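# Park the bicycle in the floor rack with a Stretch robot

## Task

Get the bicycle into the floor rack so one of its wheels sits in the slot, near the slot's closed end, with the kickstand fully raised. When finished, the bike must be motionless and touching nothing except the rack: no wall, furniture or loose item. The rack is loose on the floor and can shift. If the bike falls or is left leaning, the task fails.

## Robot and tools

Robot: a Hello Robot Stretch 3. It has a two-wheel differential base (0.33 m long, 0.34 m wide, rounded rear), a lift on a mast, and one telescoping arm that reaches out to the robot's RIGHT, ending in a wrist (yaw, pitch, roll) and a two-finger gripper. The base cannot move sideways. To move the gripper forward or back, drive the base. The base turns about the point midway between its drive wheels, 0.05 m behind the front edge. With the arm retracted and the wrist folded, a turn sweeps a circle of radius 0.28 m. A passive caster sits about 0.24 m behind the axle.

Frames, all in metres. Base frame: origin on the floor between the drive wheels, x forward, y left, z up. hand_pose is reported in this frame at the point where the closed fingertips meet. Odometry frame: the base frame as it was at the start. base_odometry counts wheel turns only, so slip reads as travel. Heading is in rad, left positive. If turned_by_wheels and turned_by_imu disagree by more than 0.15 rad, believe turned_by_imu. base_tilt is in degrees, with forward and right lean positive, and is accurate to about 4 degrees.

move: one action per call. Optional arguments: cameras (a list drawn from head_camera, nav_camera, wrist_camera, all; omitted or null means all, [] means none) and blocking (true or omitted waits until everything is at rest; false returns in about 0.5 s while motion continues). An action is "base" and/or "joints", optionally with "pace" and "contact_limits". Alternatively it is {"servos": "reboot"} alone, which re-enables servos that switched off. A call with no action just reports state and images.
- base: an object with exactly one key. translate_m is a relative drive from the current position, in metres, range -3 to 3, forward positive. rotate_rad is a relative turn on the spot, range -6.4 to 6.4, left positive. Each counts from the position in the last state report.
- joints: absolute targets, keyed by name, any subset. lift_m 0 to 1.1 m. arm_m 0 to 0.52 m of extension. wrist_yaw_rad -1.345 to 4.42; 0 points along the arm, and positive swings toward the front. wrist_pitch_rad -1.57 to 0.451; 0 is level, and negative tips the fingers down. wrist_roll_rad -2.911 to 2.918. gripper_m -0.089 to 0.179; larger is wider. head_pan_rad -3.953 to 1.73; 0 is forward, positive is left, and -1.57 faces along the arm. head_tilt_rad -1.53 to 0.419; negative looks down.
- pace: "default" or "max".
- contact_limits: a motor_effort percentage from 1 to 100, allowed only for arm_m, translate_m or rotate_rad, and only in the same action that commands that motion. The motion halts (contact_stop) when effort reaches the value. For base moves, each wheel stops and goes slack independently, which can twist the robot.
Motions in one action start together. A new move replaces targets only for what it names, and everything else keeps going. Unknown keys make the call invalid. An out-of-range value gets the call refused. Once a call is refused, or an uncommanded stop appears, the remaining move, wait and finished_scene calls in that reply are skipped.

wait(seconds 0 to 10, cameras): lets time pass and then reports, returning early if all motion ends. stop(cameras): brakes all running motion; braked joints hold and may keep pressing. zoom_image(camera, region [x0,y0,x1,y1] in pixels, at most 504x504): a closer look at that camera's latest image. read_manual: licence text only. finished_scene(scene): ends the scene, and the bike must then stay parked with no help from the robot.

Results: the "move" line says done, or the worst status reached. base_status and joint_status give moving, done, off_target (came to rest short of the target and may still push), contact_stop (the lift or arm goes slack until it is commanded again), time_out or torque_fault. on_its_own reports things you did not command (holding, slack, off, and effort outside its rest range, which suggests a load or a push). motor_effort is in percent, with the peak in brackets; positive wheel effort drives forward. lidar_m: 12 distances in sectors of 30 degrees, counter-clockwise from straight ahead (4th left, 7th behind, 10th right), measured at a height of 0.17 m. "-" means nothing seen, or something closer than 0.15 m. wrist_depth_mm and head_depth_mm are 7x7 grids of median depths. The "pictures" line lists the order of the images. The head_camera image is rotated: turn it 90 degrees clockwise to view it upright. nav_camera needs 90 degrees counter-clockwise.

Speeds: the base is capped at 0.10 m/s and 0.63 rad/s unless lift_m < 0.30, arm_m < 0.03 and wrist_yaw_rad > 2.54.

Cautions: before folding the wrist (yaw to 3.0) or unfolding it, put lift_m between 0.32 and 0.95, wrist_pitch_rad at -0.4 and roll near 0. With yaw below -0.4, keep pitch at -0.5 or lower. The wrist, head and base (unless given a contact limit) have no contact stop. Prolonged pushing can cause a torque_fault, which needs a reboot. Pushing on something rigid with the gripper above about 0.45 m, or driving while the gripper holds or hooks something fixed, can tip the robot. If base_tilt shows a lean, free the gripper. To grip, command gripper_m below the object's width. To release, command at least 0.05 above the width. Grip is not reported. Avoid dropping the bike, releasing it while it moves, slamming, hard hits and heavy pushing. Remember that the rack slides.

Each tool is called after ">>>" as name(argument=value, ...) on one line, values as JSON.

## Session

>>> move(joints={"head_pan_rad": -0.6, "head_tilt_rad": -0.5})

>>> move(joints={"head_pan_rad": 1.0, "head_tilt_rad": -0.5})

>>> move(joints={"head_pan_rad": -2.2, "head_tilt_rad": -0.5})

>>> move(joints={"head_pan_rad": -3.8, "head_tilt_rad": -0.5})

Scene clock: 0.90 s.
move: done
base_odometry: x=+0.000 y=+0.000 heading=+0.000
turned_by_wheels: +0.000
turned_by_imu: +0.000
base_tilt: forward=-1.3 right=-0.4
lidar_m: 1.24 2.18 2.07 1.32 0.92 0.88 0.90 1.19 1.66 1.70 2.26 1.25
head_depth_mm: 3393 3622 3533 2540 1927 1566 1314 / 3453 3779 3797 2578 1947 1570 1311 / 3412 3706 3805 2627 1958 1582 1322 / 3405 3686 3828 2673 1966 1592 1327 / 3265 3610 3776 2075 1928 1601 1334 / 3276 3588 3748 1936 1952 1612 1340 / 3192 3531 3713 2697 1823 1578 1353
base_status: not commanded
joint_positions: lift_m=+0.523 arm_m=+0.000 wrist_yaw_rad=+2.995 wrist_pitch_rad=-0.456 wrist_roll_rad=+0.000 gripper_m=+0.037 head_pan_rad=-0.592 head_tilt_rad=-0.493
joint_status: all done
measured_speeds: all 0
motor_effort: left_wheel=-0.5(0.6) right_wheel=+0.1(0.3) lift_m=+25.2(26.2) arm_m=-2.7(2.7) wrist_yaw_rad=+1.0(1.0) wrist_pitch_rad=+2.5(2.8) wrist_roll_rad=-0.3(0.4) gripper_m=+0.1(0.7) head_pan_rad=-3.1(6.4) head_tilt_rad=-3.5(3.5)
hand_pose: x=+0.0108 y=+0.0722 z=+0.5269 quat_wxyz=(+0.210, +0.698, +0.109, +0.676) (m; base frame)
wrist_depth_mm: - 139 - - - - - / - 150 - - - - - / - 160 - - - - - / - 179 - - - - - / 866 203 249 955 - - - / 800 768 124 781 798 829 853 / 672 672 266 676 124 734 720
pictures: head_camera (sideways), nav_camera (sideways), wrist_camera
camera_calibration:
head_camera: T_world_to_cam=[[-0.371463, 0.305488, -0.876751, 1.16979], [0.557776, 0.828342, 0.0523016, -0.0688813], [0.742228, -0.469603, -0.478092, 0.57917], [0, 0, 0, 1]] pos_world=[0.0430792, -0.0283208, 1.30612]
nav_camera: T_world_to_cam=[[0.398911, -0.263096, 0.878436, -1.10226], [-0.515269, -0.856731, -0.0226034, 0.0851324], [0.75853, -0.443614, -0.477325, 0.572761], [0, 0, 0, 1]] pos_world=[0.0491155, 0.0370192, 1.24359]
wrist_camera: T_world_to_cam=[[0.991399, -0.124965, 0.0388852, -0.0250518], [-0.0372751, -0.554426, -0.831398, 0.525745], [0.125454, 0.822798, -0.554315, 0.393235], [0, 0, 0, 1]] pos_world=[-0.00489953, -0.035197, 0.656054]

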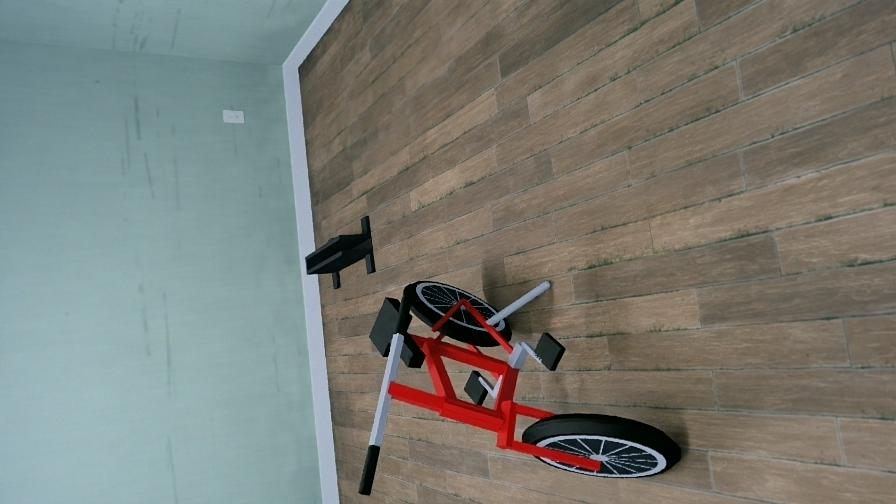

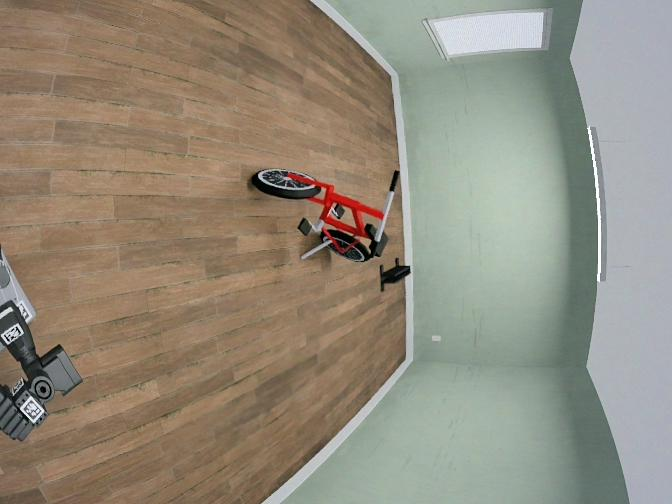

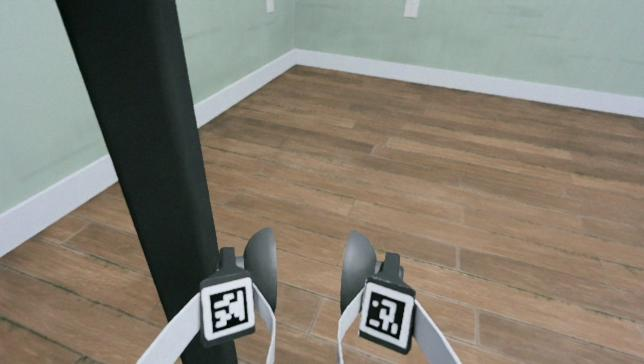

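Scene clock: 2.17 s.
move: done
base_odometry: x=+0.000 y=+0.000 heading=+0.000
turned_by_wheels: +0.000
turned_by_imu: +0.000
base_tilt: forward=-1.3 right=-0.5
lidar_m: 1.24 2.18 2.07 1.32 0.92 0.88 0.90 1.18 1.66 1.70 2.26 1.25
head_depth_mm: 1860 2023 2235 2407 1947 1572 1314 / 1832 2004 2198 2379 1951 1578 1319 / 1806 1972 2157 2340 1960 1582 1319 / 1795 1945 2139 2321 2000 1586 1327 / 1761 1922 2090 2326 2003 1592 1335 / 1757 1883 2052 2265 2009 1615 1338 / 1729 1845 2017 2247 2025 1622 1345
base_status: not commanded
joint_positions: lift_m=+0.523 arm_m=+0.000 wrist_yaw_rad=+2.995 wrist_pitch_rad=-0.456 wrist_roll_rad=+0.000 gripper_m=+0.037 head_pan_rad=+0.992 head_tilt_rad=-0.493
joint_status: all done
measured_speeds: all 0
motor_effort: left_wheel=-0.4(0.8) right_wheel=+0.3(0.3) lift_m=+25.3(26.4) arm_m=-3.5(3.9) wrist_yaw_rad=+0.2(0.9) wrist_pitch_rad=+2.4(2.8) wrist_roll_rad=-0.2(0.5) gripper_m=+0.9(1.1) head_pan_rad=+4.4(9.3) head_tilt_rad=-2.7(4.9)
hand_pose: x=+0.0108 y=+0.0722 z=+0.5269 quat_wxyz=(+0.210, +0.698, +0.109, +0.676) (m; base frame)
wrist_depth_mm: - 139 - - - - - / - 149 - - - - - / - 161 - - - - - / - 177 - - - - - / 890 200 249 961 963 - - / 788 745 124 780 783 850 895 / 677 670 270 674 124 706 748
pictures: head_camera (sideways), nav_camera (sideways), wrist_camera
camera_calibration:
head_camera: T_world_to_cam=[[-0.300947, -0.375497, -0.876603, 1.16917], [-0.835274, 0.547342, 0.0523013, -0.0603833], [0.460162, 0.747943, -0.478363, 0.581244], [0, 0, 0, 1]] pos_world=[0.0339549, 0.0373331, 1.3061]
nav_camera: T_world_to_cam=[[0.258213, 0.402412, 0.878288, -1.10121], [0.863131, -0.504473, -0.0226189, 0.0767443], [0.433971, 0.763918, -0.477596, 0.575094], [0, 0, 0, 1]] pos_world=[-0.0314664, 0.042532, 1.24358]
wrist_camera: T_world_to_cam=[[0.991399, -0.124964, 0.038885, -0.0250516], [-0.0372751, -0.554426, -0.831398, 0.525745], [0.125454, 0.822798, -0.554315, 0.393235], [0, 0, 0, 1]] pos_world=[-0.00489954, -0.035197, 0.656054]

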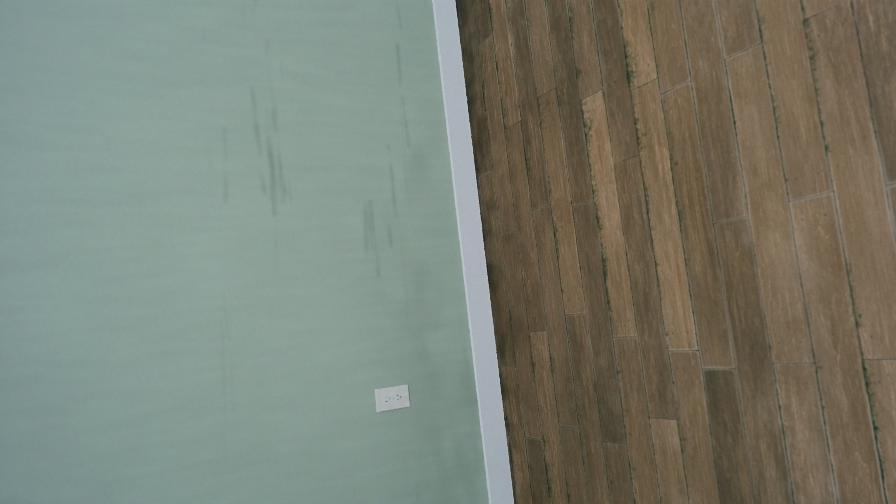

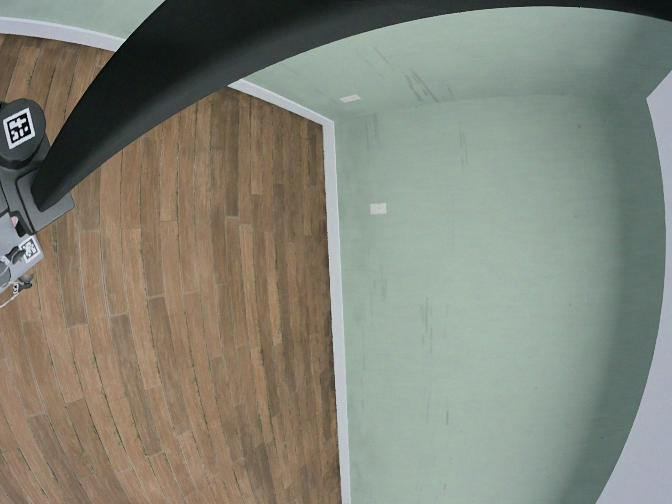

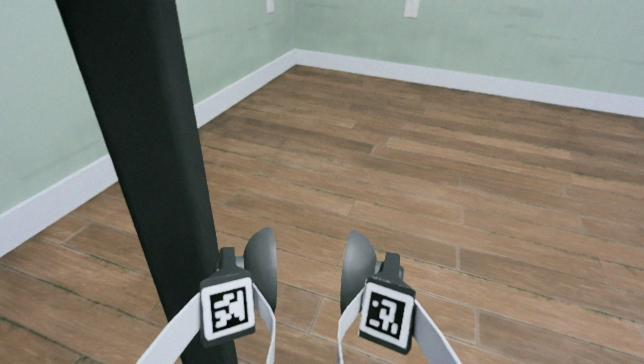

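Scene clock: 3.97 s.
move: done
base_odometry: x=+0.000 y=+0.000 heading=+0.000
turned_by_wheels: +0.000
turned_by_imu: +0.000
base_tilt: forward=-1.4 right=-0.5
lidar_m: 1.24 2.18 2.07 1.32 0.92 0.88 0.90 1.19 1.65 1.70 2.27 1.25
head_depth_mm: 1533 1666 1800 1942 1878 1554 1309 / 1511 1641 1823 2008 1954 1572 1308 / 1489 1607 1750 1948 1956 1592 1314 / 1437 1566 1707 1876 1976 1585 1325 / 1417 1540 1676 1837 1962 1597 1337 / 1388 1510 1648 1801 1949 1605 1351 / 1369 1489 1622 1779 1916 1620 1344
base_status: not commanded
joint_positions: lift_m=+0.523 arm_m=+0.000 wrist_yaw_rad=+2.995 wrist_pitch_rad=-0.456 wrist_roll_rad=+0.000 gripper_m=+0.037 head_pan_rad=-2.192 head_tilt_rad=-0.494
joint_status: all done
measured_speeds: all 0
motor_effort: left_wheel=-0.5(0.8) right_wheel=+0.1(0.3) lift_m=+24.4(25.6) arm_m=-5.4(5.9) wrist_yaw_rad=-0.5(1.5) wrist_pitch_rad=+2.4(2.7) wrist_roll_rad=+0.0(0.3) gripper_m=-0.1(1.6) head_pan_rad=-3.0(7.0) head_tilt_rad=-2.3(4.8)
hand_pose: x=+0.0108 y=+0.0722 z=+0.5269 quat_wxyz=(+0.210, +0.698, +0.109, +0.676) (m; base frame)
wrist_depth_mm: - 138 - - - - - / - 149 - - - - - / - 162 - - - - - / - 179 - - - - - / 859 202 248 971 990 971 - / 785 752 125 783 784 830 862 / 703 658 266 655 124 734 736
pictures: head_camera (sideways), nav_camera (sideways), wrist_camera
camera_calibration:
head_camera: T_world_to_cam=[[0.316464, 0.362747, -0.876507, 1.16528], [0.811686, -0.581747, 0.0523011, -0.0704295], [-0.490934, -0.728, -0.478539, 0.587275], [0, 0, 0, 1]] pos_world=[-0.0232898, -0.0361382, 1.30609]
nav_camera: T_world_to_cam=[[-0.274892, -0.391423, 0.878193, -1.09784], [-0.841313, 0.540075, -0.0226289, 0.0871546], [-0.465432, -0.745055, -0.477771, 0.580808], [0, 0, 0, 1]] pos_world=[0.0418647, -0.0440539, 1.24358]
wrist_camera: T_world_to_cam=[[0.991399, -0.124965, 0.0388851, -0.0250517], [-0.0372752, -0.554425, -0.831398, 0.525745], [0.125454, 0.822798, -0.554315, 0.393235], [0, 0, 0, 1]] pos_world=[-0.00489952, -0.035197, 0.656054]

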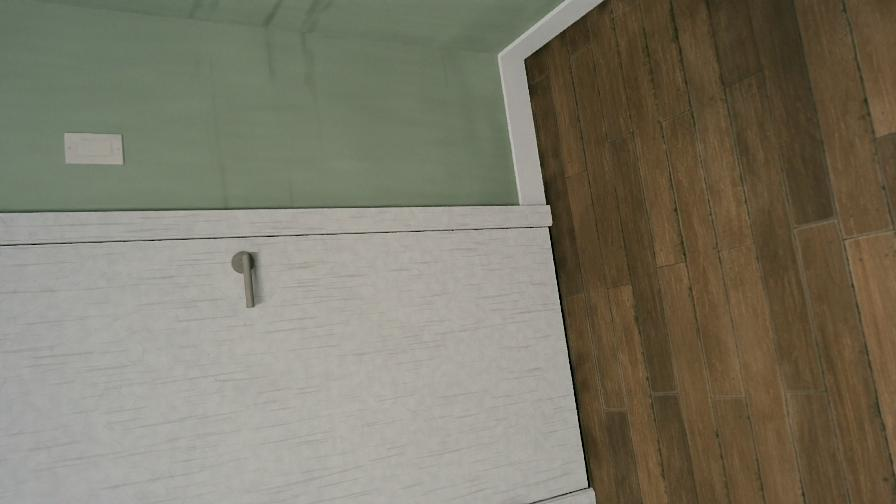

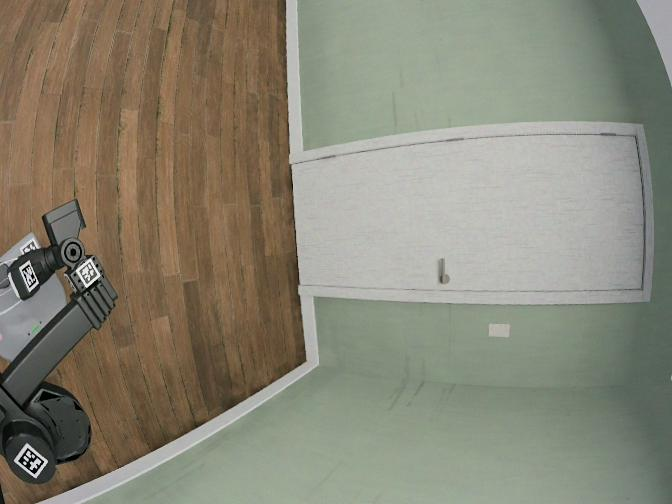

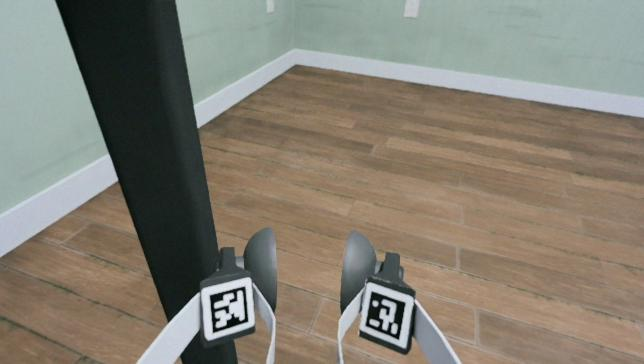

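Scene clock: 5.23 s.
move: done
base_odometry: x=+0.000 y=+0.000 heading=+0.000
turned_by_wheels: +0.000
turned_by_imu: +0.000
base_tilt: forward=-1.3 right=-0.5
lidar_m: 1.24 2.18 2.07 1.32 0.92 0.88 0.90 1.18 1.66 1.70 2.26 1.26
head_depth_mm: 801 870 951 1053 1176 - - / 787 853 936 1044 1161 1335 1324 / 768 834 915 1014 1134 1280 1319 / 756 815 895 987 1101 1241 1332 / 738 800 871 963 1062 1206 1297 / 724 782 854 935 1040 1167 1281 / 711 768 836 909 1007 1126 1255
base_status: not commanded
joint_positions: lift_m=+0.523 arm_m=+0.000 wrist_yaw_rad=+2.995 wrist_pitch_rad=-0.456 wrist_roll_rad=+0.000 gripper_m=+0.037 head_pan_rad=-3.792 head_tilt_rad=-0.494
joint_status: all done
measured_speeds: all 0
motor_effort: left_wheel=-0.3(0.8) right_wheel=+0.0(0.5) lift_m=+24.6(25.2) arm_m=-6.4(6.8) wrist_yaw_rad=+0.4(1.5) wrist_pitch_rad=+2.5(2.8) wrist_roll_rad=+0.0(0.3) gripper_m=-0.1(0.8) head_pan_rad=-3.7(6.5) head_tilt_rad=-2.8(5.5)
hand_pose: x=+0.0108 y=+0.0722 z=+0.5269 quat_wxyz=(+0.210, +0.698, +0.109, +0.676) (m; base frame)
wrist_depth_mm: - 138 - - - - - / - 149 - - - - - / - 160 - - - - - / - 178 - - - - - / 863 202 251 - - 985 - / 781 790 124 782 764 853 849 / 674 676 267 679 124 728 751
pictures: head_camera (sideways), nav_camera (sideways), wrist_camera
camera_calibration:
head_camera: T_world_to_cam=[[0.35337, -0.326934, -0.876495, 1.16504], [-0.605201, -0.794353, 0.0523011, -0.0617864], [-0.713346, 0.511974, -0.478561, 0.58866], [0, 0, 0, 1]] pos_world=[-0.0291647, 0.0304325, 1.30609]
nav_camera: T_world_to_cam=[[-0.383247, 0.286217, 0.878181, -1.09716], [0.56441, 0.825184, -0.0226302, 0.0785812], [-0.731138, 0.486981, -0.477793, 0.582458], [0, 0, 0, 1]] pos_world=[-0.0389783, -0.034464, 1.24358]
wrist_camera: T_world_to_cam=[[0.991399, -0.124965, 0.038885, -0.0250517], [-0.0372754, -0.554425, -0.831398, 0.525745], [0.125454, 0.822798, -0.554315, 0.393235], [0, 0, 0, 1]] pos_world=[-0.00489949, -0.035197, 0.656054]

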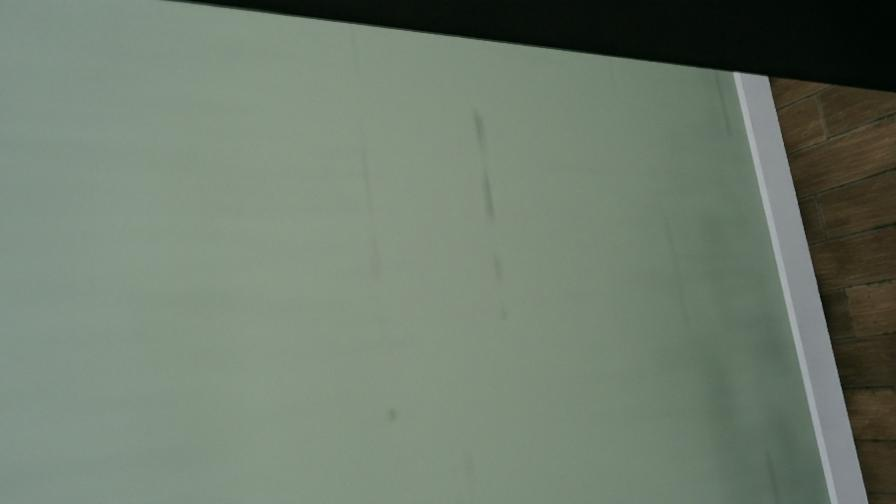

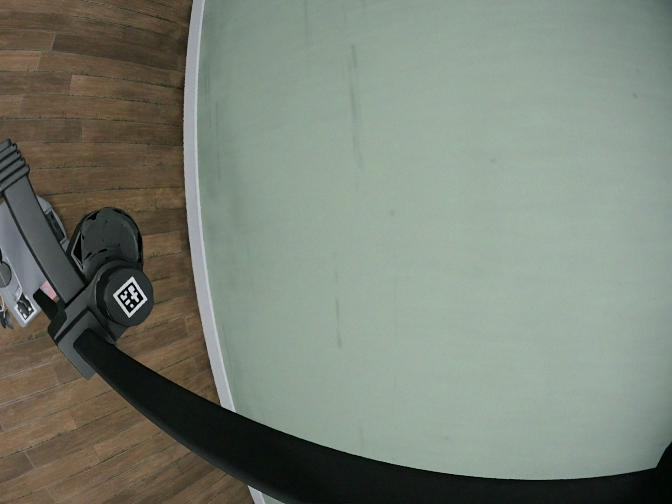

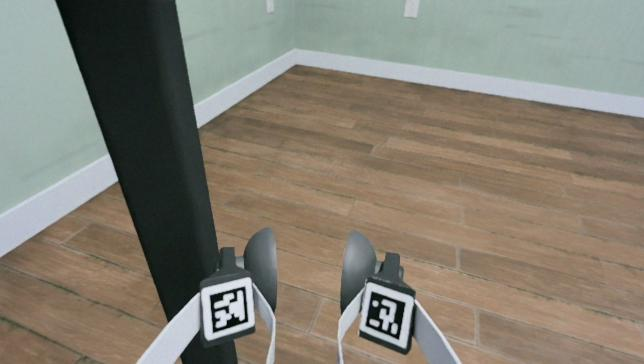

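>>> move(joints={"head_pan_rad": -0.45, "head_tilt_rad": -0.4}, cameras=["head_camera","nav_camera"])

>>> zoom_image(camera="head_camera", region=[250, 50, 500, 450])

>>> zoom_image(camera="head_camera", region=[280, 200, 700, 504])

Scene clock: 9.63 s.
move: done
base_odometry: x=+0.000 y=+0.000 heading=+0.000
turned_by_wheels: +0.000
turned_by_imu: +0.000
base_tilt: forward=-1.4 right=-0.5
lidar_m: 1.24 2.19 2.07 1.32 0.93 0.88 0.90 1.18 1.66 1.70 2.27 1.26
head_depth_mm: 3379 3634 3904 3033 2182 1691 1387 / 3369 3675 3850 3037 2178 1694 1396 / 3353 3612 3894 3087 2203 1720 1408 / 3340 3623 3882 2134 2059 1729 1409 / 3362 3578 3847 2984 2005 1678 1417 / 3342 3552 3884 3185 2248 1662 1416 / 3345 3575 3795 3272 2264 1758 1433
base_status: not commanded
joint_positions: lift_m=+0.523 arm_m=+0.000 wrist_yaw_rad=+2.995 wrist_pitch_rad=-0.456 wrist_roll_rad=+0.000 gripper_m=+0.037 head_pan_rad=-0.458 head_tilt_rad=-0.408
joint_status: all done
measured_speeds: all 0
motor_effort: left_wheel=-0.2(0.8) right_wheel=+0.1(0.4) lift_m=+22.3(23.7) arm_m=-11.0(11.9) wrist_yaw_rad=+0.6(1.7) wrist_pitch_rad=+2.5(2.9) wrist_roll_rad=-0.3(0.5) gripper_m=+0.2(0.9) head_pan_rad=+4.1(8.6) head_tilt_rad=+3.6(6.1)
hand_pose: x=+0.0108 y=+0.0722 z=+0.5269 quat_wxyz=(+0.210, +0.698, +0.109, +0.676) (m; base frame)
wrist_depth_mm: - 138 - - - - - / - 149 - - - - - / - 161 - - - - - / - 178 - - - - - / 885 202 249 985 996 998 - / 786 785 125 787 789 857 879 / 681 679 266 685 124 729 735
pictures: head_camera (sideways), nav_camera (sideways)
camera_calibration:
head_camera: T_world_to_cam=[[-0.340638, 0.219765, -0.914149, 1.21839], [0.43871, 0.897112, 0.0521937, -0.0680203], [0.831565, -0.383267, -0.402003, 0.479615], [0, 0, 0, 1]] pos_world=[0.0460412, -0.0229181, 1.31015]
nav_camera: T_world_to_cam=[[0.362081, -0.174038, 0.915755, -1.15072], [-0.395226, -0.918402, -0.0182725, 0.0787641], [0.844212, -0.355314, -0.40132, 0.473338], [0, 0, 0, 1]] pos_world=[0.0481877, 0.0402509, 1.24518]

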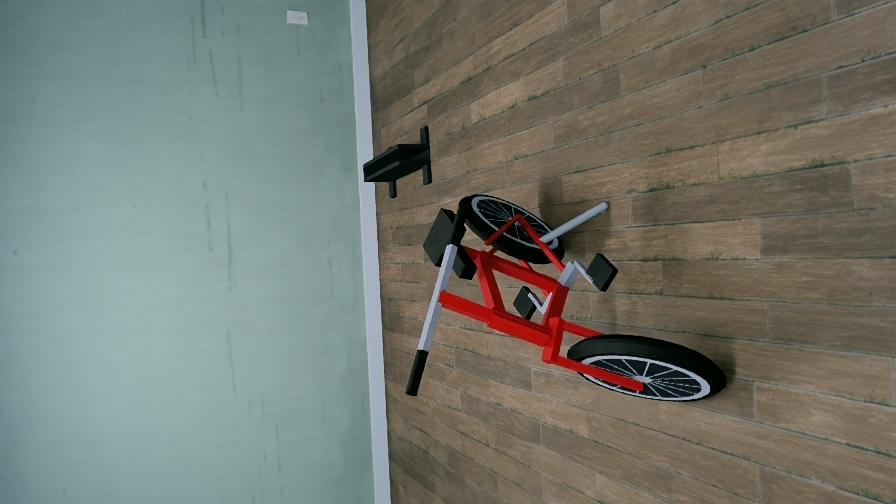

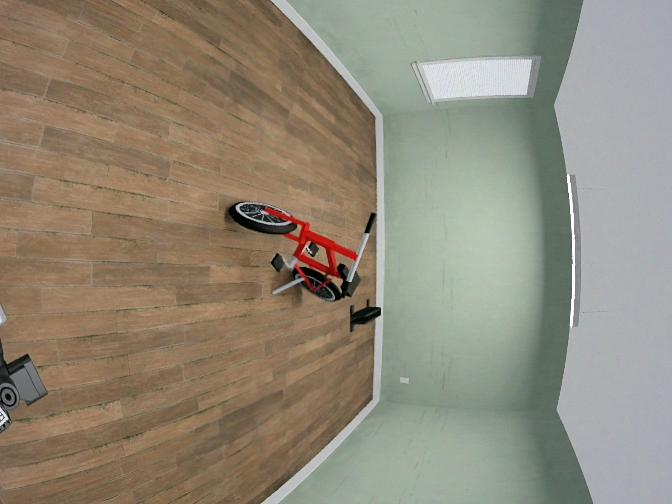

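Scaled by 1.260 from the camera's 896x504 image, which has a finer 1280x720 frame.

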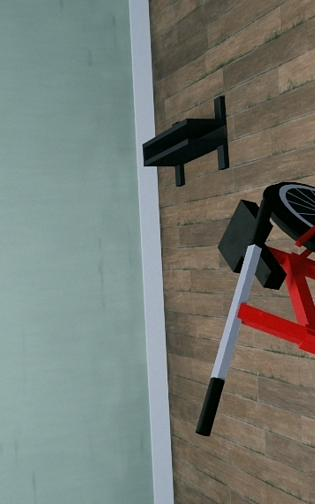

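Scaled by 1.200 from the camera's 896x504 image, which has a finer 1280x720 frame.

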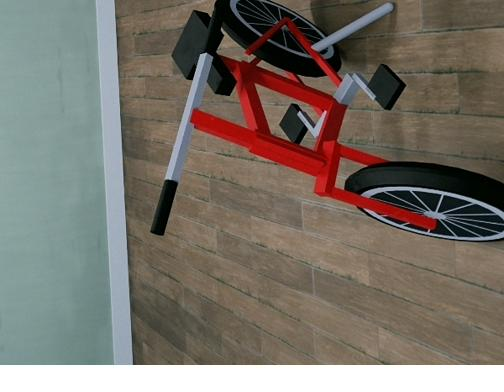

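>>> move(joints={"lift_m": 0.28, "head_pan_rad": 0, "head_tilt_rad": -0.5}, base={"rotate_rad": -0.72}, pace="max", cameras=["head_camera"])

>>> move(base={"translate_m": 2.1}, pace="max")

Scene clock: 26.67 s.
move: done
base_odometry: x=+0.000 y=+0.000 heading=-0.720
turned_by_wheels: -0.720
turned_by_imu: -0.706
base_tilt: forward=-1.3 right=-0.4
lidar_m: 1.81 1.24 2.37 2.07 1.71 1.00 0.88 0.88 1.03 1.66 1.66 1.96
head_depth_mm: 2659 2819 3006 2547 1946 1559 1309 / 3173 3372 3413 2573 1952 1583 1314 / 3529 3877 3816 2617 1953 1565 1315 / 3526 3768 3977 2624 1977 1606 1332 / 3401 3703 3814 2649 1994 1608 1336 / 3254 3608 3728 2098 1958 1606 1336 / 3244 3439 3672 1864 1880 1618 1348
base_status: done
joint_positions: lift_m=+0.280 arm_m=+0.000 wrist_yaw_rad=+2.995 wrist_pitch_rad=-0.457 wrist_roll_rad=+0.000 gripper_m=+0.037 head_pan_rad=-0.008 head_tilt_rad=-0.494
joint_status: all done
measured_speeds: all 0
motor_effort: left_wheel=+3.6(9.2) right_wheel=-4.4(7.8) lift_m=+18.9(22.6) arm_m=-14.5(15.9) wrist_yaw_rad=+0.0(1.6) wrist_pitch_rad=+2.7(2.9) wrist_roll_rad=-0.1(0.4) gripper_m=+1.2(1.2) head_pan_rad=+4.5(6.0) head_tilt_rad=-2.7(6.1)
hand_pose: x=+0.0107 y=+0.0721 z=+0.2841 quat_wxyz=(+0.210, +0.698, +0.110, +0.676) (m; base frame)
wrist_depth_mm: - 139 - - - - - / - 150 - - - - - / 862 162 914 973 960 984 - / 676 178 683 714 754 772 807 / 567 203 211 591 604 615 633 / 480 292 124 297 488 529 524 / 256 256 250 268 124 444 458
pictures: head_camera (sideways)
camera_calibration:
head_camera: T_world_to_cam=[[-0.478652, 0.0503224, -0.876562, 1.1702], [0.00920526, 0.998589, 0.0523012, -0.0655345], [0.877957, 0.0169651, -0.47844, 0.578795], [0, 0, 0, 1]] pos_world=[0.0525653, -0.00326458, 1.3061]

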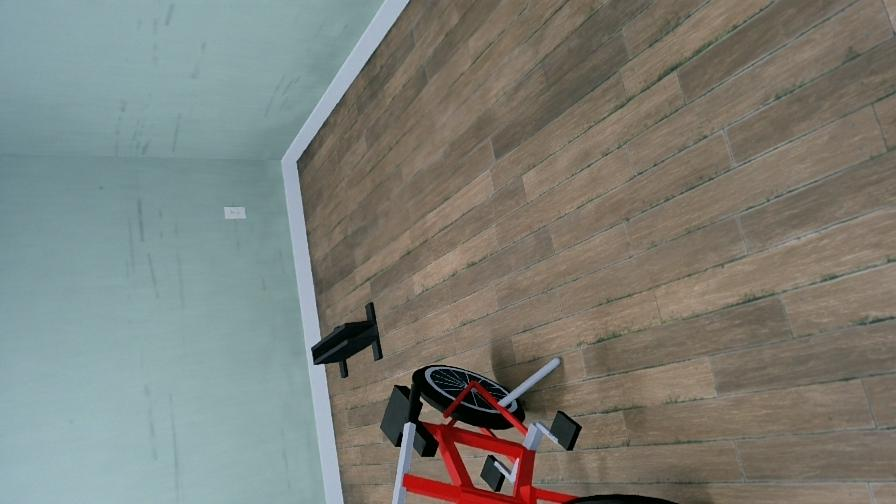

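Scene clock: 35.10 s.
move: done
base_odometry: x=+1.579 y=-1.384 heading=-0.720
turned_by_wheels: +0.000
turned_by_imu: +0.011
base_tilt: forward=-1.4 right=-0.5
lidar_m: 1.84 1.84 2.17 0.33 0.38 0.65 2.90 2.24 1.35 1.19 1.18 1.40
head_depth_mm: 1766 1912 2079 2229 1939 1560 1309 / 1719 1871 2052 2271 1946 1579 1312 / 1678 1822 1978 2205 1961 1573 1328 / 1644 1764 1931 2143 1971 1584 1332 / 1587 1726 1874 2086 2018 1607 1336 / 1551 1669 1824 2000 1936 1560 1335 / 1510 1639 1767 1928 2023 1621 1348
base_status: done
joint_positions: lift_m=+0.280 arm_m=+0.000 wrist_yaw_rad=+2.995 wrist_pitch_rad=-0.457 wrist_roll_rad=+0.000 gripper_m=+0.037 head_pan_rad=-0.008 head_tilt_rad=-0.495
joint_status: not commanded
measured_speeds: all 0
motor_effort: left_wheel=+0.5(11.7) right_wheel=+0.2(6.2) lift_m=+26.7(27.4) arm_m=-8.0(14.6) wrist_yaw_rad=+0.6(2.3) wrist_pitch_rad=+2.6(3.0) wrist_roll_rad=-0.1(0.5) gripper_m=-0.4(1.4) head_pan_rad=+3.5(4.8) head_tilt_rad=-2.3(3.1)
hand_pose: x=+0.0107 y=+0.0721 z=+0.2841 quat_wxyz=(+0.210, +0.698, +0.110, +0.676) (m; base frame)
wrist_depth_mm: 366 138 - - - - - / 390 150 357 - - - - / 496 161 399 956 979 997 - / 655 178 460 700 736 756 779 / 571 202 206 601 598 618 629 / 487 288 124 301 492 519 532 / 256 258 248 268 124 453 453
pictures: head_camera (sideways), nav_camera (sideways), wrist_camera
camera_calibration:
head_camera: T_world_to_cam=[[-0.479528, 0.050239, -0.876087, 1.16959], [0.0090684, 0.99859, 0.0523002, -0.0655323], [0.87748, 0.0171347, -0.479308, 0.579927], [0, 0, 0, 1]] pos_world=[0.0525701, -0.00325584, 1.30605]
nav_camera: T_world_to_cam=[[0.479076, 0.000261665, 0.877773, -1.10189], [0.0420873, -0.998857, -0.0226729, 0.081823], [0.876764, 0.0478051, -0.478539, 0.57362], [0, 0, 0, 1]] pos_world=[0.0215153, 0.0545958, 1.24356]
wrist_camera: T_world_to_cam=[[0.991404, -0.124928, 0.0388649, -0.0156052], [-0.0373918, -0.555214, -0.830866, 0.323745], [0.125377, 0.822271, -0.555113, 0.259032], [0, 0, 0, 1]] pos_world=[-0.00490019, -0.0351958, 0.413388]

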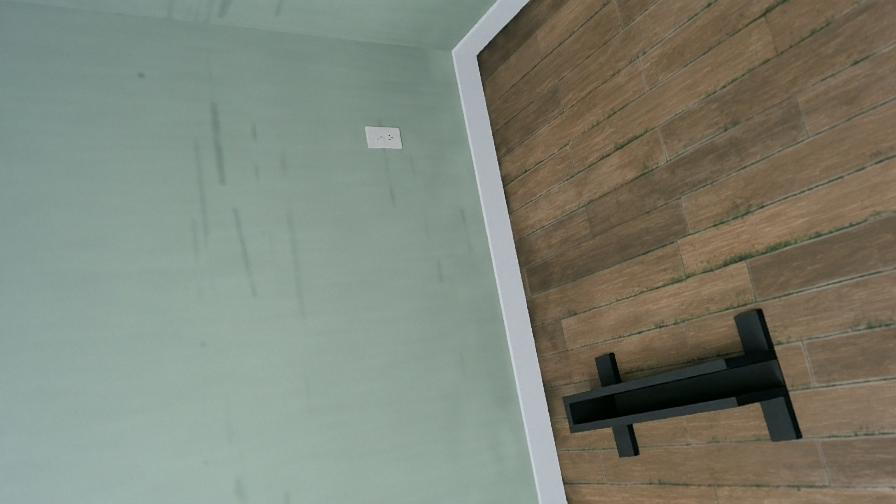

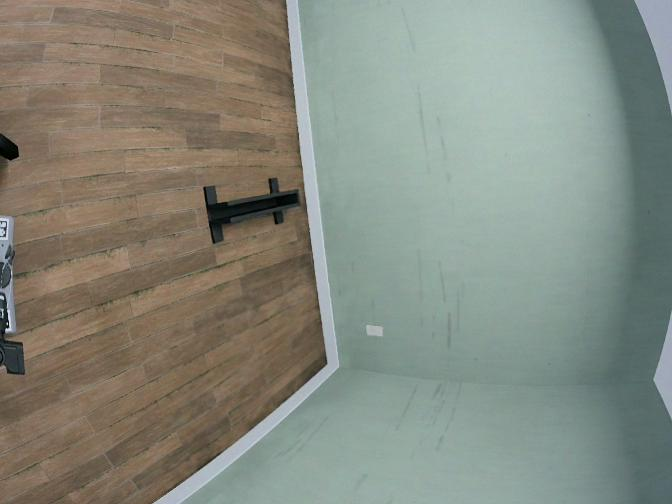

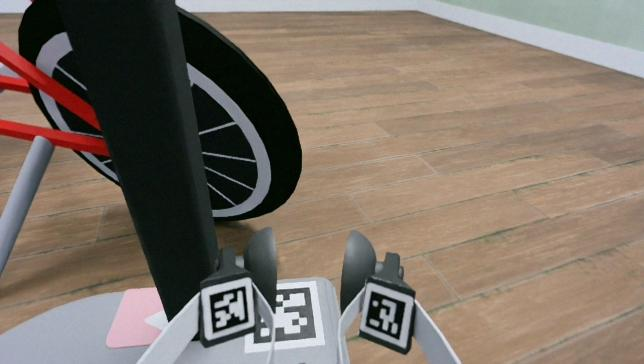

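>>> move(base={"rotate_rad": -0.12}, pace="max", cameras=[])

>>> move(base={"translate_m": 1.2}, joints={"head_pan_rad": 0.8, "head_tilt_rad": -0.7}, pace="max", cameras=["head_camera"])

>>> move(base={"rotate_rad": -2.69}, joints={"head_pan_rad": -1.7, "head_tilt_rad": -0.8}, pace="max")

Scene clock: 76.07 s.
move: done
base_odometry: x=+1.579 y=-1.384 heading=-0.840
turned_by_wheels: -0.120
turned_by_imu: -0.117
base_tilt: forward=-1.4 right=-0.5
lidar_m: 1.85 1.84 2.03 0.33 0.35 0.51 2.92 2.84 1.45 1.19 1.19 1.31
head_depth_mm: 1595 1685 1810 1944 1910 1569 1310 / 1788 1960 2089 2256 1946 1568 1317 / 1773 1929 2113 2295 1949 1594 1319 / 1712 1845 2013 2211 1981 1587 1323 / 1627 1773 1927 2112 2001 1603 1336 / 1582 1698 1841 2009 2008 1608 1339 / 1523 1644 1772 1935 2021 1571 1350
base_status: done
joint_positions: lift_m=+0.280 arm_m=+0.000 wrist_yaw_rad=+2.995 wrist_pitch_rad=-0.457 wrist_roll_rad=+0.000 gripper_m=+0.037 head_pan_rad=-0.008 head_tilt_rad=-0.495
joint_status: not commanded
measured_speeds: all 0
motor_effort: left_wheel=+2.2(9.1) right_wheel=-3.3(8.7) lift_m=+31.1(31.2) arm_m=-6.0(6.7) wrist_yaw_rad=-1.1(1.1) wrist_pitch_rad=+2.7(2.9) wrist_roll_rad=-0.3(0.4) gripper_m=+0.5(1.3) head_pan_rad=+3.5(4.3) head_tilt_rad=-2.3(2.9)
hand_pose: x=+0.0107 y=+0.0721 z=+0.2841 quat_wxyz=(+0.210, +0.698, +0.110, +0.676) (m; base frame)
wrist_depth_mm: 139 139 - - - - - / 358 150 - - - - - / 402 161 390 958 995 - - / 529 179 430 738 757 778 809 / 562 202 210 607 617 618 634 / 484 288 124 298 487 513 533 / 257 260 247 269 124 451 458
pictures: none
No camera images: "cameras" was empty.

Scene clock: 81.43 s.
move: done
base_odometry: x=+2.380 y=-2.278 heading=-0.840
turned_by_wheels: +0.000
turned_by_imu: +0.006
base_tilt: forward=-1.4 right=-0.5
lidar_m: 0.72 0.72 0.79 1.27 2.97 1.25 1.44 1.84 0.95 0.78 0.78 0.86
head_depth_mm: 585 649 730 836 971 1166 1185 / 607 678 767 879 1036 1249 1186 / 629 705 804 930 1098 1303 1187 / 654 735 844 980 1173 1352 1199 / 682 771 889 1039 1273 1390 1190 / 711 809 939 1111 1385 1389 1125 / 745 848 990 1195 1499 1396 1193
base_status: done
joint_positions: lift_m=+0.280 arm_m=+0.000 wrist_yaw_rad=+2.995 wrist_pitch_rad=-0.457 wrist_roll_rad=+0.000 gripper_m=+0.037 head_pan_rad=+0.792 head_tilt_rad=-0.692
joint_status: all done
measured_speeds: all 0
motor_effort: left_wheel=+0.3(11.5) right_wheel=-1.0(6.2) lift_m=+30.8(34.6) arm_m=-2.9(6.3) wrist_yaw_rad=-0.5(1.4) wrist_pitch_rad=+2.9(3.0) wrist_roll_rad=-0.2(0.4) gripper_m=+0.7(1.1) head_pan_rad=+4.3(8.3) head_tilt_rad=-4.2(5.4)
hand_pose: x=+0.0107 y=+0.0721 z=+0.2841 quat_wxyz=(+0.210, +0.698, +0.110, +0.676) (m; base frame)
wrist_depth_mm: - 139 - - - - - / - 149 - - - - - / 847 160 516 593 880 848 - / 669 178 531 626 731 754 661 / 570 203 212 603 621 627 639 / 481 279 124 300 489 533 535 / 256 260 249 267 124 453 462
pictures: head_camera (sideways)
camera_calibration:
head_camera: T_world_to_cam=[[-0.484124, -0.424349, -0.765213, 1.02506], [-0.702744, 0.709606, 0.0510895, -0.0596007], [0.52132, 0.562483, -0.641746, 0.793433], [0, 0, 0, 1]] pos_world=[0.0407392, 0.030984, 1.29662]

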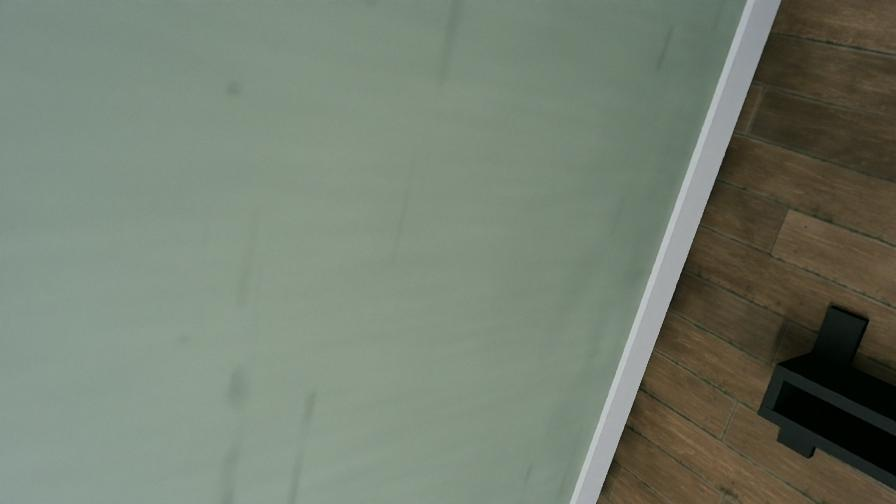

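Scene clock: 84.13 s.
move: done
base_odometry: x=+2.380 y=-2.278 heading=+2.754
turned_by_wheels: -2.690
turned_by_imu: -2.633
base_tilt: forward=-1.3 right=-0.5
lidar_m: 2.04 0.99 0.78 0.78 0.84 0.73 0.72 0.78 1.19 2.97 2.01 1.25
head_depth_mm: 2102 2176 2067 1734 1493 1210 1134 / 2668 2609 2116 1756 1495 1298 1133 / 2679 2684 2130 1779 1503 1297 1134 / 2653 2734 2146 1787 1501 1311 1117 / 2688 2763 2159 1778 1514 1311 1141 / 2652 2795 2167 1782 1515 1326 1169 / 2670 2793 2201 1796 1528 1333 1164
base_status: done
joint_positions: lift_m=+0.280 arm_m=+0.000 wrist_yaw_rad=+2.995 wrist_pitch_rad=-0.457 wrist_roll_rad=+0.000 gripper_m=+0.037 head_pan_rad=-1.692 head_tilt_rad=-0.791
joint_status: all done
measured_speeds: all 0
motor_effort: left_wheel=+1.5(13.1) right_wheel=-3.5(9.2) lift_m=+25.2(31.3) arm_m=-14.9(16.0) wrist_yaw_rad=+0.4(1.6) wrist_pitch_rad=+2.7(3.1) wrist_roll_rad=+0.1(0.4) gripper_m=-0.1(1.2) head_pan_rad=-3.5(6.6) head_tilt_rad=-4.4(5.9)
hand_pose: x=+0.0107 y=+0.0721 z=+0.2841 quat_wxyz=(+0.210, +0.698, +0.110, +0.676) (m; base frame)
wrist_depth_mm: 139 139 767 769 781 772 792 / 867 150 - - - - - / 825 161 878 888 902 889 - / 688 178 678 738 736 779 806 / 567 203 212 614 609 627 625 / 492 289 125 299 493 519 535 / 256 257 246 267 124 453 458
pictures: head_camera (sideways), nav_camera (sideways), wrist_camera
camera_calibration:
head_camera: T_world_to_cam=[[0.132566, 0.703817, -0.697903, 0.933572], [0.989318, -0.137032, 0.0497266, -0.0681415], [-0.0606367, -0.697039, -0.714464, 0.891566], [0, 0, 0, 1]] pos_world=[-0.00228474, -0.0449446, 1.29192]
nav_camera: T_world_to_cam=[[-0.0824023, -0.709604, 0.699766, -0.866412], [-0.996144, 0.0798628, -0.0363174, 0.105908], [-0.0301143, -0.700061, -0.713448, 0.884746], [0, 0, 0, 1]] pos_world=[0.0607492, -0.0038911, 1.24135]
wrist_camera: T_world_to_cam=[[0.991404, -0.124928, 0.0388654, -0.0156059], [-0.0373911, -0.555215, -0.830866, 0.323757], [0.125377, 0.822271, -0.555113, 0.25904], [0, 0, 0, 1]] pos_world=[-0.00490028, -0.0351967, 0.413402]

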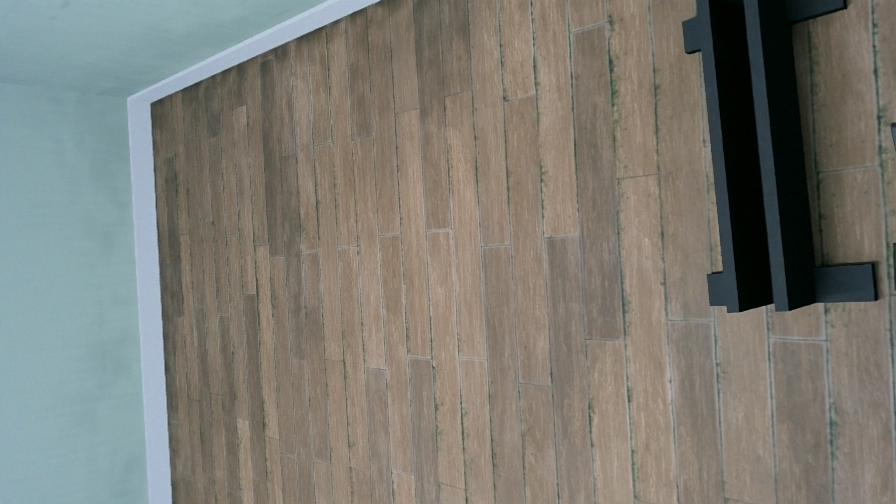

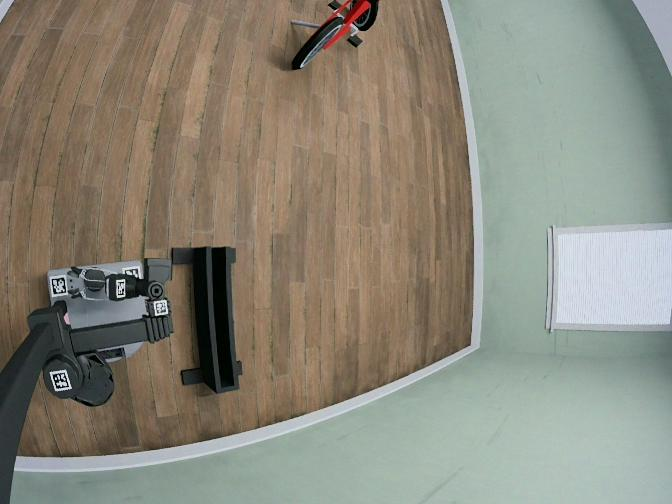

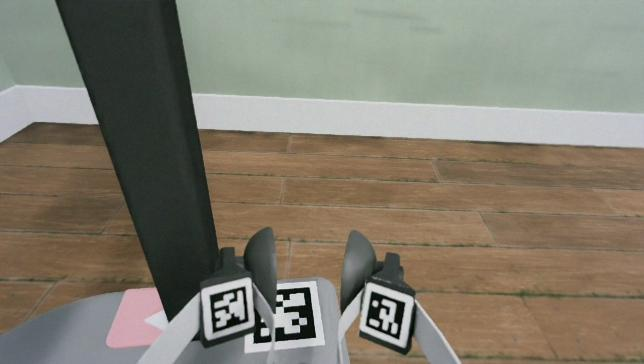

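>>> move(joints={"lift_m": 0.4, "wrist_pitch_rad": -0.4, "wrist_yaw_rad": 0, "head_pan_rad": -1.7, "head_tilt_rad": -0.95}, base={"translate_m": 0.083}, cameras=[])

>>> move(joints={"wrist_pitch_rad": -1.57, "arm_m": 0.26, "gripper_m": 0.12, "lift_m": 0.3})

Scene clock: 100.27 s.
move: done
base_odometry: x=+2.304 y=-2.246 heading=+2.754
turned_by_wheels: +0.000
turned_by_imu: +0.001
base_tilt: forward=-1.3 right=-0.5
lidar_m: 2.00 0.97 0.78 0.77 0.83 0.81 0.80 0.87 1.32 2.96 1.19 1.24
head_depth_mm: 2315 2096 1775 1541 1362 1210 1107 / 2545 2109 1777 1547 1368 1215 578 / 2540 2097 1772 1557 1380 1204 630 / 2576 2123 1793 1569 1383 741 969 / 2614 2117 1792 1567 1391 1242 1117 / 2600 2137 1806 1564 1392 1244 1123 / 2605 2141 1818 1575 1393 1250 1125
base_status: done
joint_positions: lift_m=+0.400 arm_m=+0.000 wrist_yaw_rad=+0.002 wrist_pitch_rad=-0.419 wrist_roll_rad=+0.000 gripper_m=+0.037 head_pan_rad=-1.692 head_tilt_rad=-0.938
joint_status: all done
measured_speeds: all 0
motor_effort: left_wheel=+3.2(9.7) right_wheel=+0.0(4.8) lift_m=+33.8(38.7) arm_m=-12.3(14.2) wrist_yaw_rad=-1.7(4.1) wrist_pitch_rad=+3.3(5.0) wrist_roll_rad=-0.2(0.3) gripper_m=+0.2(0.8) head_pan_rad=-3.5(4.4) head_tilt_rad=-5.6(7.0)
hand_pose: x=-0.0210 y=-0.3692 z=+0.4124 quat_wxyz=(+0.692, +0.148, -0.691, -0.147) (m; base frame)
wrist_depth_mm: - - - - - - - / - - - - - - - / - - - - - - - / 932 954 990 994 - - - / 759 807 804 818 842 865 893 / 656 670 125 646 654 709 736 / 554 571 550 588 124 608 618
pictures: none
No camera images: "cameras" was empty.

Scene clock: 103.40 s.
move: done
base_odometry: x=+2.304 y=-2.246 heading=+2.754
turned_by_wheels: +0.000
turned_by_imu: +0.000
base_tilt: forward=-1.3 right=-0.5
lidar_m: 2.01 0.97 0.78 0.77 0.83 0.81 0.80 0.87 1.32 2.97 1.20 1.25
head_depth_mm: 2325 2070 1767 1540 1365 1203 1107 / 2523 2098 1783 1549 1370 1213 938 / 2529 2099 1800 1555 1204 751 955 / 2542 2100 1789 1555 860 1202 1097 / 2563 2142 1803 1564 1385 1223 1119 / 2614 2132 1805 1563 1406 1251 1135 / 2605 2140 1812 1576 1404 1244 1129
base_status: not commanded
joint_positions: lift_m=+0.300 arm_m=+0.260 wrist_yaw_rad=+0.001 wrist_pitch_rad=-1.549 wrist_roll_rad=+0.000 gripper_m=+0.120 head_pan_rad=-1.692 head_tilt_rad=-0.938
joint_status: all done
joint sent to its limit — wrist_pitch_rad, lower limit.
measured_speeds: all 0
motor_effort: left_wheel=+3.0(3.5) right_wheel=-0.2(0.3) lift_m=+19.3(32.1) arm_m=+14.8(21.8) wrist_yaw_rad=-0.8(2.8) wrist_pitch_rad=-1.1(2.6) wrist_roll_rad=+0.0(0.4) gripper_m=+0.7(80.2) head_pan_rad=-3.3(4.0) head_tilt_rad=-5.7(6.2)
hand_pose: x=-0.0216 y=-0.3864 z=+0.1820 quat_wxyz=(+0.506, +0.495, -0.505, -0.495) (m; base frame)
wrist_depth_mm: 324 321 319 307 324 327 330 / 326 326 329 275 176 177 178 / 332 334 338 336 337 338 274 / 341 343 341 223 230 341 343 / 352 342 348 333 185 188 187 / 348 120 356 355 357 360 363 / 108 123 360 367 369 117 371
pictures: head_camera (sideways), nav_camera (sideways), wrist_camera
camera_calibration:
head_camera: T_world_to_cam=[[0.144028, 0.797727, -0.585567, 0.78713], [0.988455, -0.144104, 0.0468085, -0.0643279], [-0.0470421, -0.585548, -0.809272, 1.01477], [0, 0, 0, 1]] pos_world=[-0.00204675, -0.0429905, 1.28515]
nav_camera: T_world_to_cam=[[-0.0938977, -0.803788, 0.587459, -0.720006], [-0.995444, 0.0856006, -0.0419863, 0.113277], [-0.0165387, -0.588725, -0.808164, 1.00783], [0, 0, 0, 1]] pos_world=[0.0618221, 0.00490379, 1.24222]
wrist_camera: T_world_to_cam=[[-0.99903, -0.0440333, -0.000238931, -0.0415151], [-0.0437918, 0.992953, 0.110122, 0.409962], [-0.00461179, 0.110026, -0.993918, 0.385242], [0, 0, 0, 1]] pos_world=[-0.0217452, -0.451288, 0.337743]

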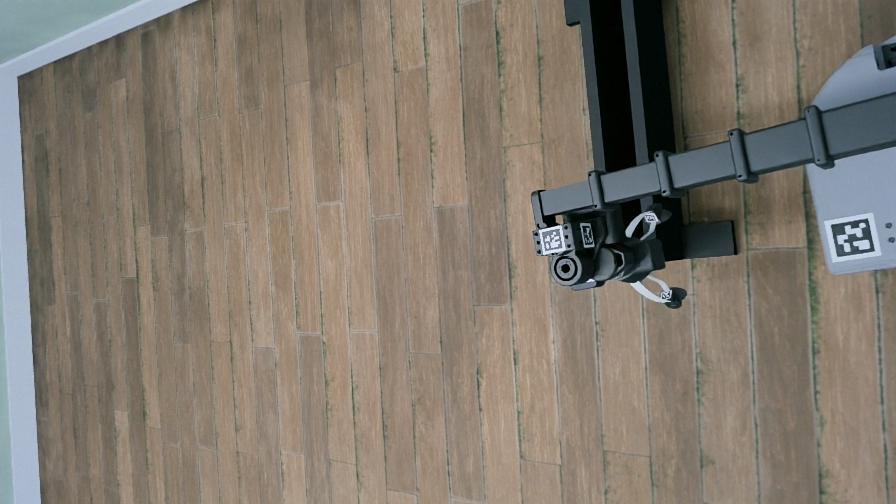

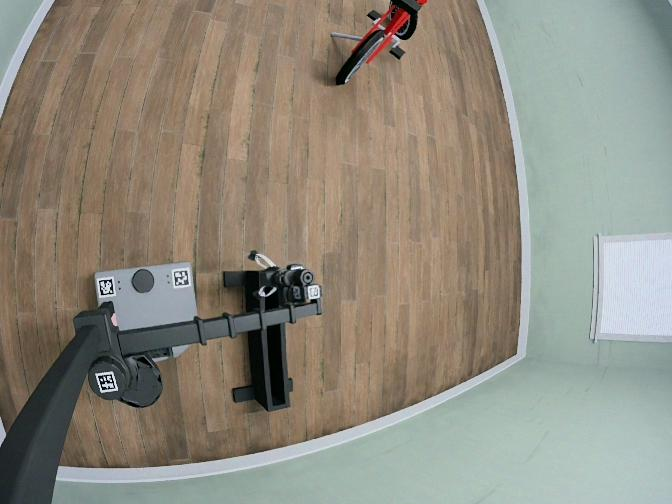

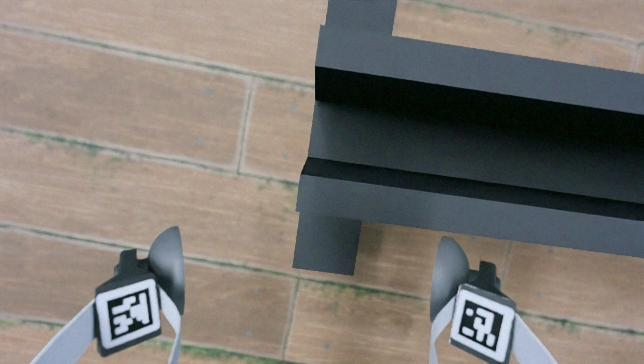

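>>> move(joints={"wrist_yaw_rad": -0.09, "lift_m": 0.152, "arm_m": 0.255}, base={"translate_m": -0.008}, cameras=["wrist_camera"])

>>> move(joints={"gripper_m": 0.0}, cameras=["wrist_camera"])

Scene clock: 114.53 s.
move: done
base_odometry: x=+2.311 y=-2.249 heading=+2.754
turned_by_wheels: +0.000
turned_by_imu: +0.000
base_tilt: forward=-1.3 right=-0.5
lidar_m: 2.02 0.97 0.77 0.77 0.84 0.80 0.79 0.86 1.31 2.97 1.20 1.21
head_depth_mm: 2287 2079 1777 1537 1368 1209 1109 / 2526 2100 1786 1544 1376 1214 974 / 2509 2094 1786 1557 1376 1132 941 / 2528 2091 1784 1554 1386 1207 1094 / 2598 2124 1804 1569 1386 1237 1126 / 2600 2134 1821 1569 1384 1250 1131 / 2602 2158 1820 1580 1394 1247 1134
base_status: done
joint_positions: lift_m=+0.152 arm_m=+0.255 wrist_yaw_rad=-0.088 wrist_pitch_rad=-1.550 wrist_roll_rad=+0.000 gripper_m=+0.120 head_pan_rad=-1.692 head_tilt_rad=-0.938
joint_status: all done
measured_speeds: all 0
motor_effort: left_wheel=-0.4(3.4) right_wheel=-4.6(7.5) lift_m=+19.1(24.8) arm_m=-14.4(21.0) wrist_yaw_rad=-1.7(3.2) wrist_pitch_rad=-1.2(1.5) wrist_roll_rad=-0.3(0.6) gripper_m=+0.0(1.3) head_pan_rad=-3.5(4.0) head_tilt_rad=-5.3(6.0)
hand_pose: x=-0.0200 y=-0.3813 z=+0.0340 quat_wxyz=(+0.483, +0.472, -0.526, -0.517) (m; base frame)
wrist_depth_mm: 181 180 181 123 128 122 109 / 183 184 185 182 182 183 184 / 187 188 189 187 186 186 187 / 191 191 192 129 145 170 189 / 195 194 - - - - 78 / - - - - - - - / - - - - - - -
pictures: wrist_camera
camera_calibration:
wrist_camera: T_world_to_cam=[[-0.999024, 0.0441747, -0.000262413, -0.00604444], [0.0438744, 0.99289, 0.110659, 0.422985], [0.00514888, 0.11054, -0.993858, 0.237988], [0, 0, 0, 1]] pos_world=[-0.0258221, -0.446018, 0.189717]

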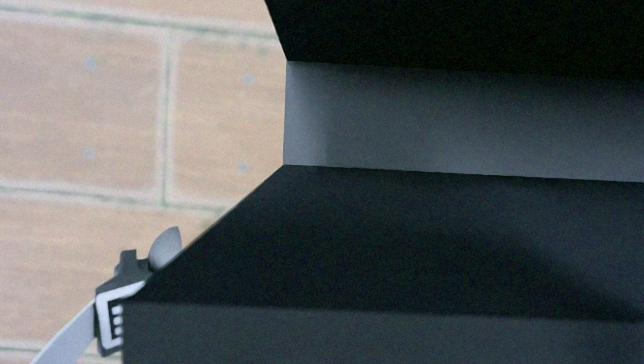

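Scene clock: 116.27 s.
move: done
base_odometry: x=+2.311 y=-2.249 heading=+2.754
turned_by_wheels: +0.000
turned_by_imu: +0.000
base_tilt: forward=-1.3 right=-0.4
lidar_m: 2.01 0.97 0.78 0.77 0.84 0.80 0.79 0.86 1.31 2.98 1.19 1.22
head_depth_mm: 2309 2065 1774 1547 1361 1210 1113 / 2536 2089 1781 1555 1367 1210 976 / 2567 2115 1787 1562 1375 1129 944 / 2552 2114 1804 1563 1386 1199 1091 / 2602 2117 1815 1568 1387 1230 1125 / 2579 2130 1828 1575 1380 1243 1131 / 2604 2144 1817 1580 1395 1247 1127
base_status: not commanded
joint_positions: lift_m=+0.152 arm_m=+0.255 wrist_yaw_rad=-0.089 wrist_pitch_rad=-1.552 wrist_roll_rad=+0.000 gripper_m=+0.000 head_pan_rad=-1.692 head_tilt_rad=-0.938
joint_status: all done
measured_speeds: all 0
motor_effort: left_wheel=+0.2(0.8) right_wheel=-1.3(4.9) lift_m=+19.9(20.6) arm_m=-12.5(14.8) wrist_yaw_rad=-0.4(3.3) wrist_pitch_rad=-0.7(1.3) wrist_roll_rad=-0.4(0.5) gripper_m=-5.2(80.6) head_pan_rad=-3.8(4.0) head_tilt_rad=-5.1(6.0)
hand_pose: x=-0.0199 y=-0.3807 z=+0.0341 quat_wxyz=(+0.482, +0.473, -0.526, -0.518) (m; base frame)
wrist_depth_mm: 181 181 182 124 131 125 118 / 184 183 184 182 182 183 185 / 187 190 191 185 186 188 187 / 190 193 192 126 140 164 191 / 194 194 - - - - 76 / - - - - - - - / - - - - - - -
pictures: wrist_camera
camera_calibration:
wrist_camera: T_world_to_cam=[[-0.998978, 0.0451887, -0.000366634, -0.00560767], [0.0448577, 0.992577, 0.113041, 0.422189], [0.00547211, 0.11291, -0.99359, 0.238864], [0, 0, 0, 1]] pos_world=[-0.0258474, -0.445771, 0.189606]

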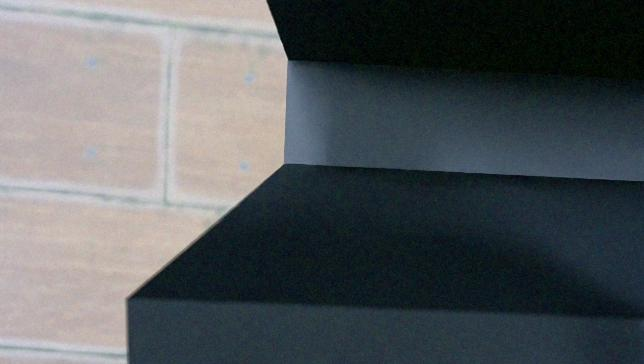

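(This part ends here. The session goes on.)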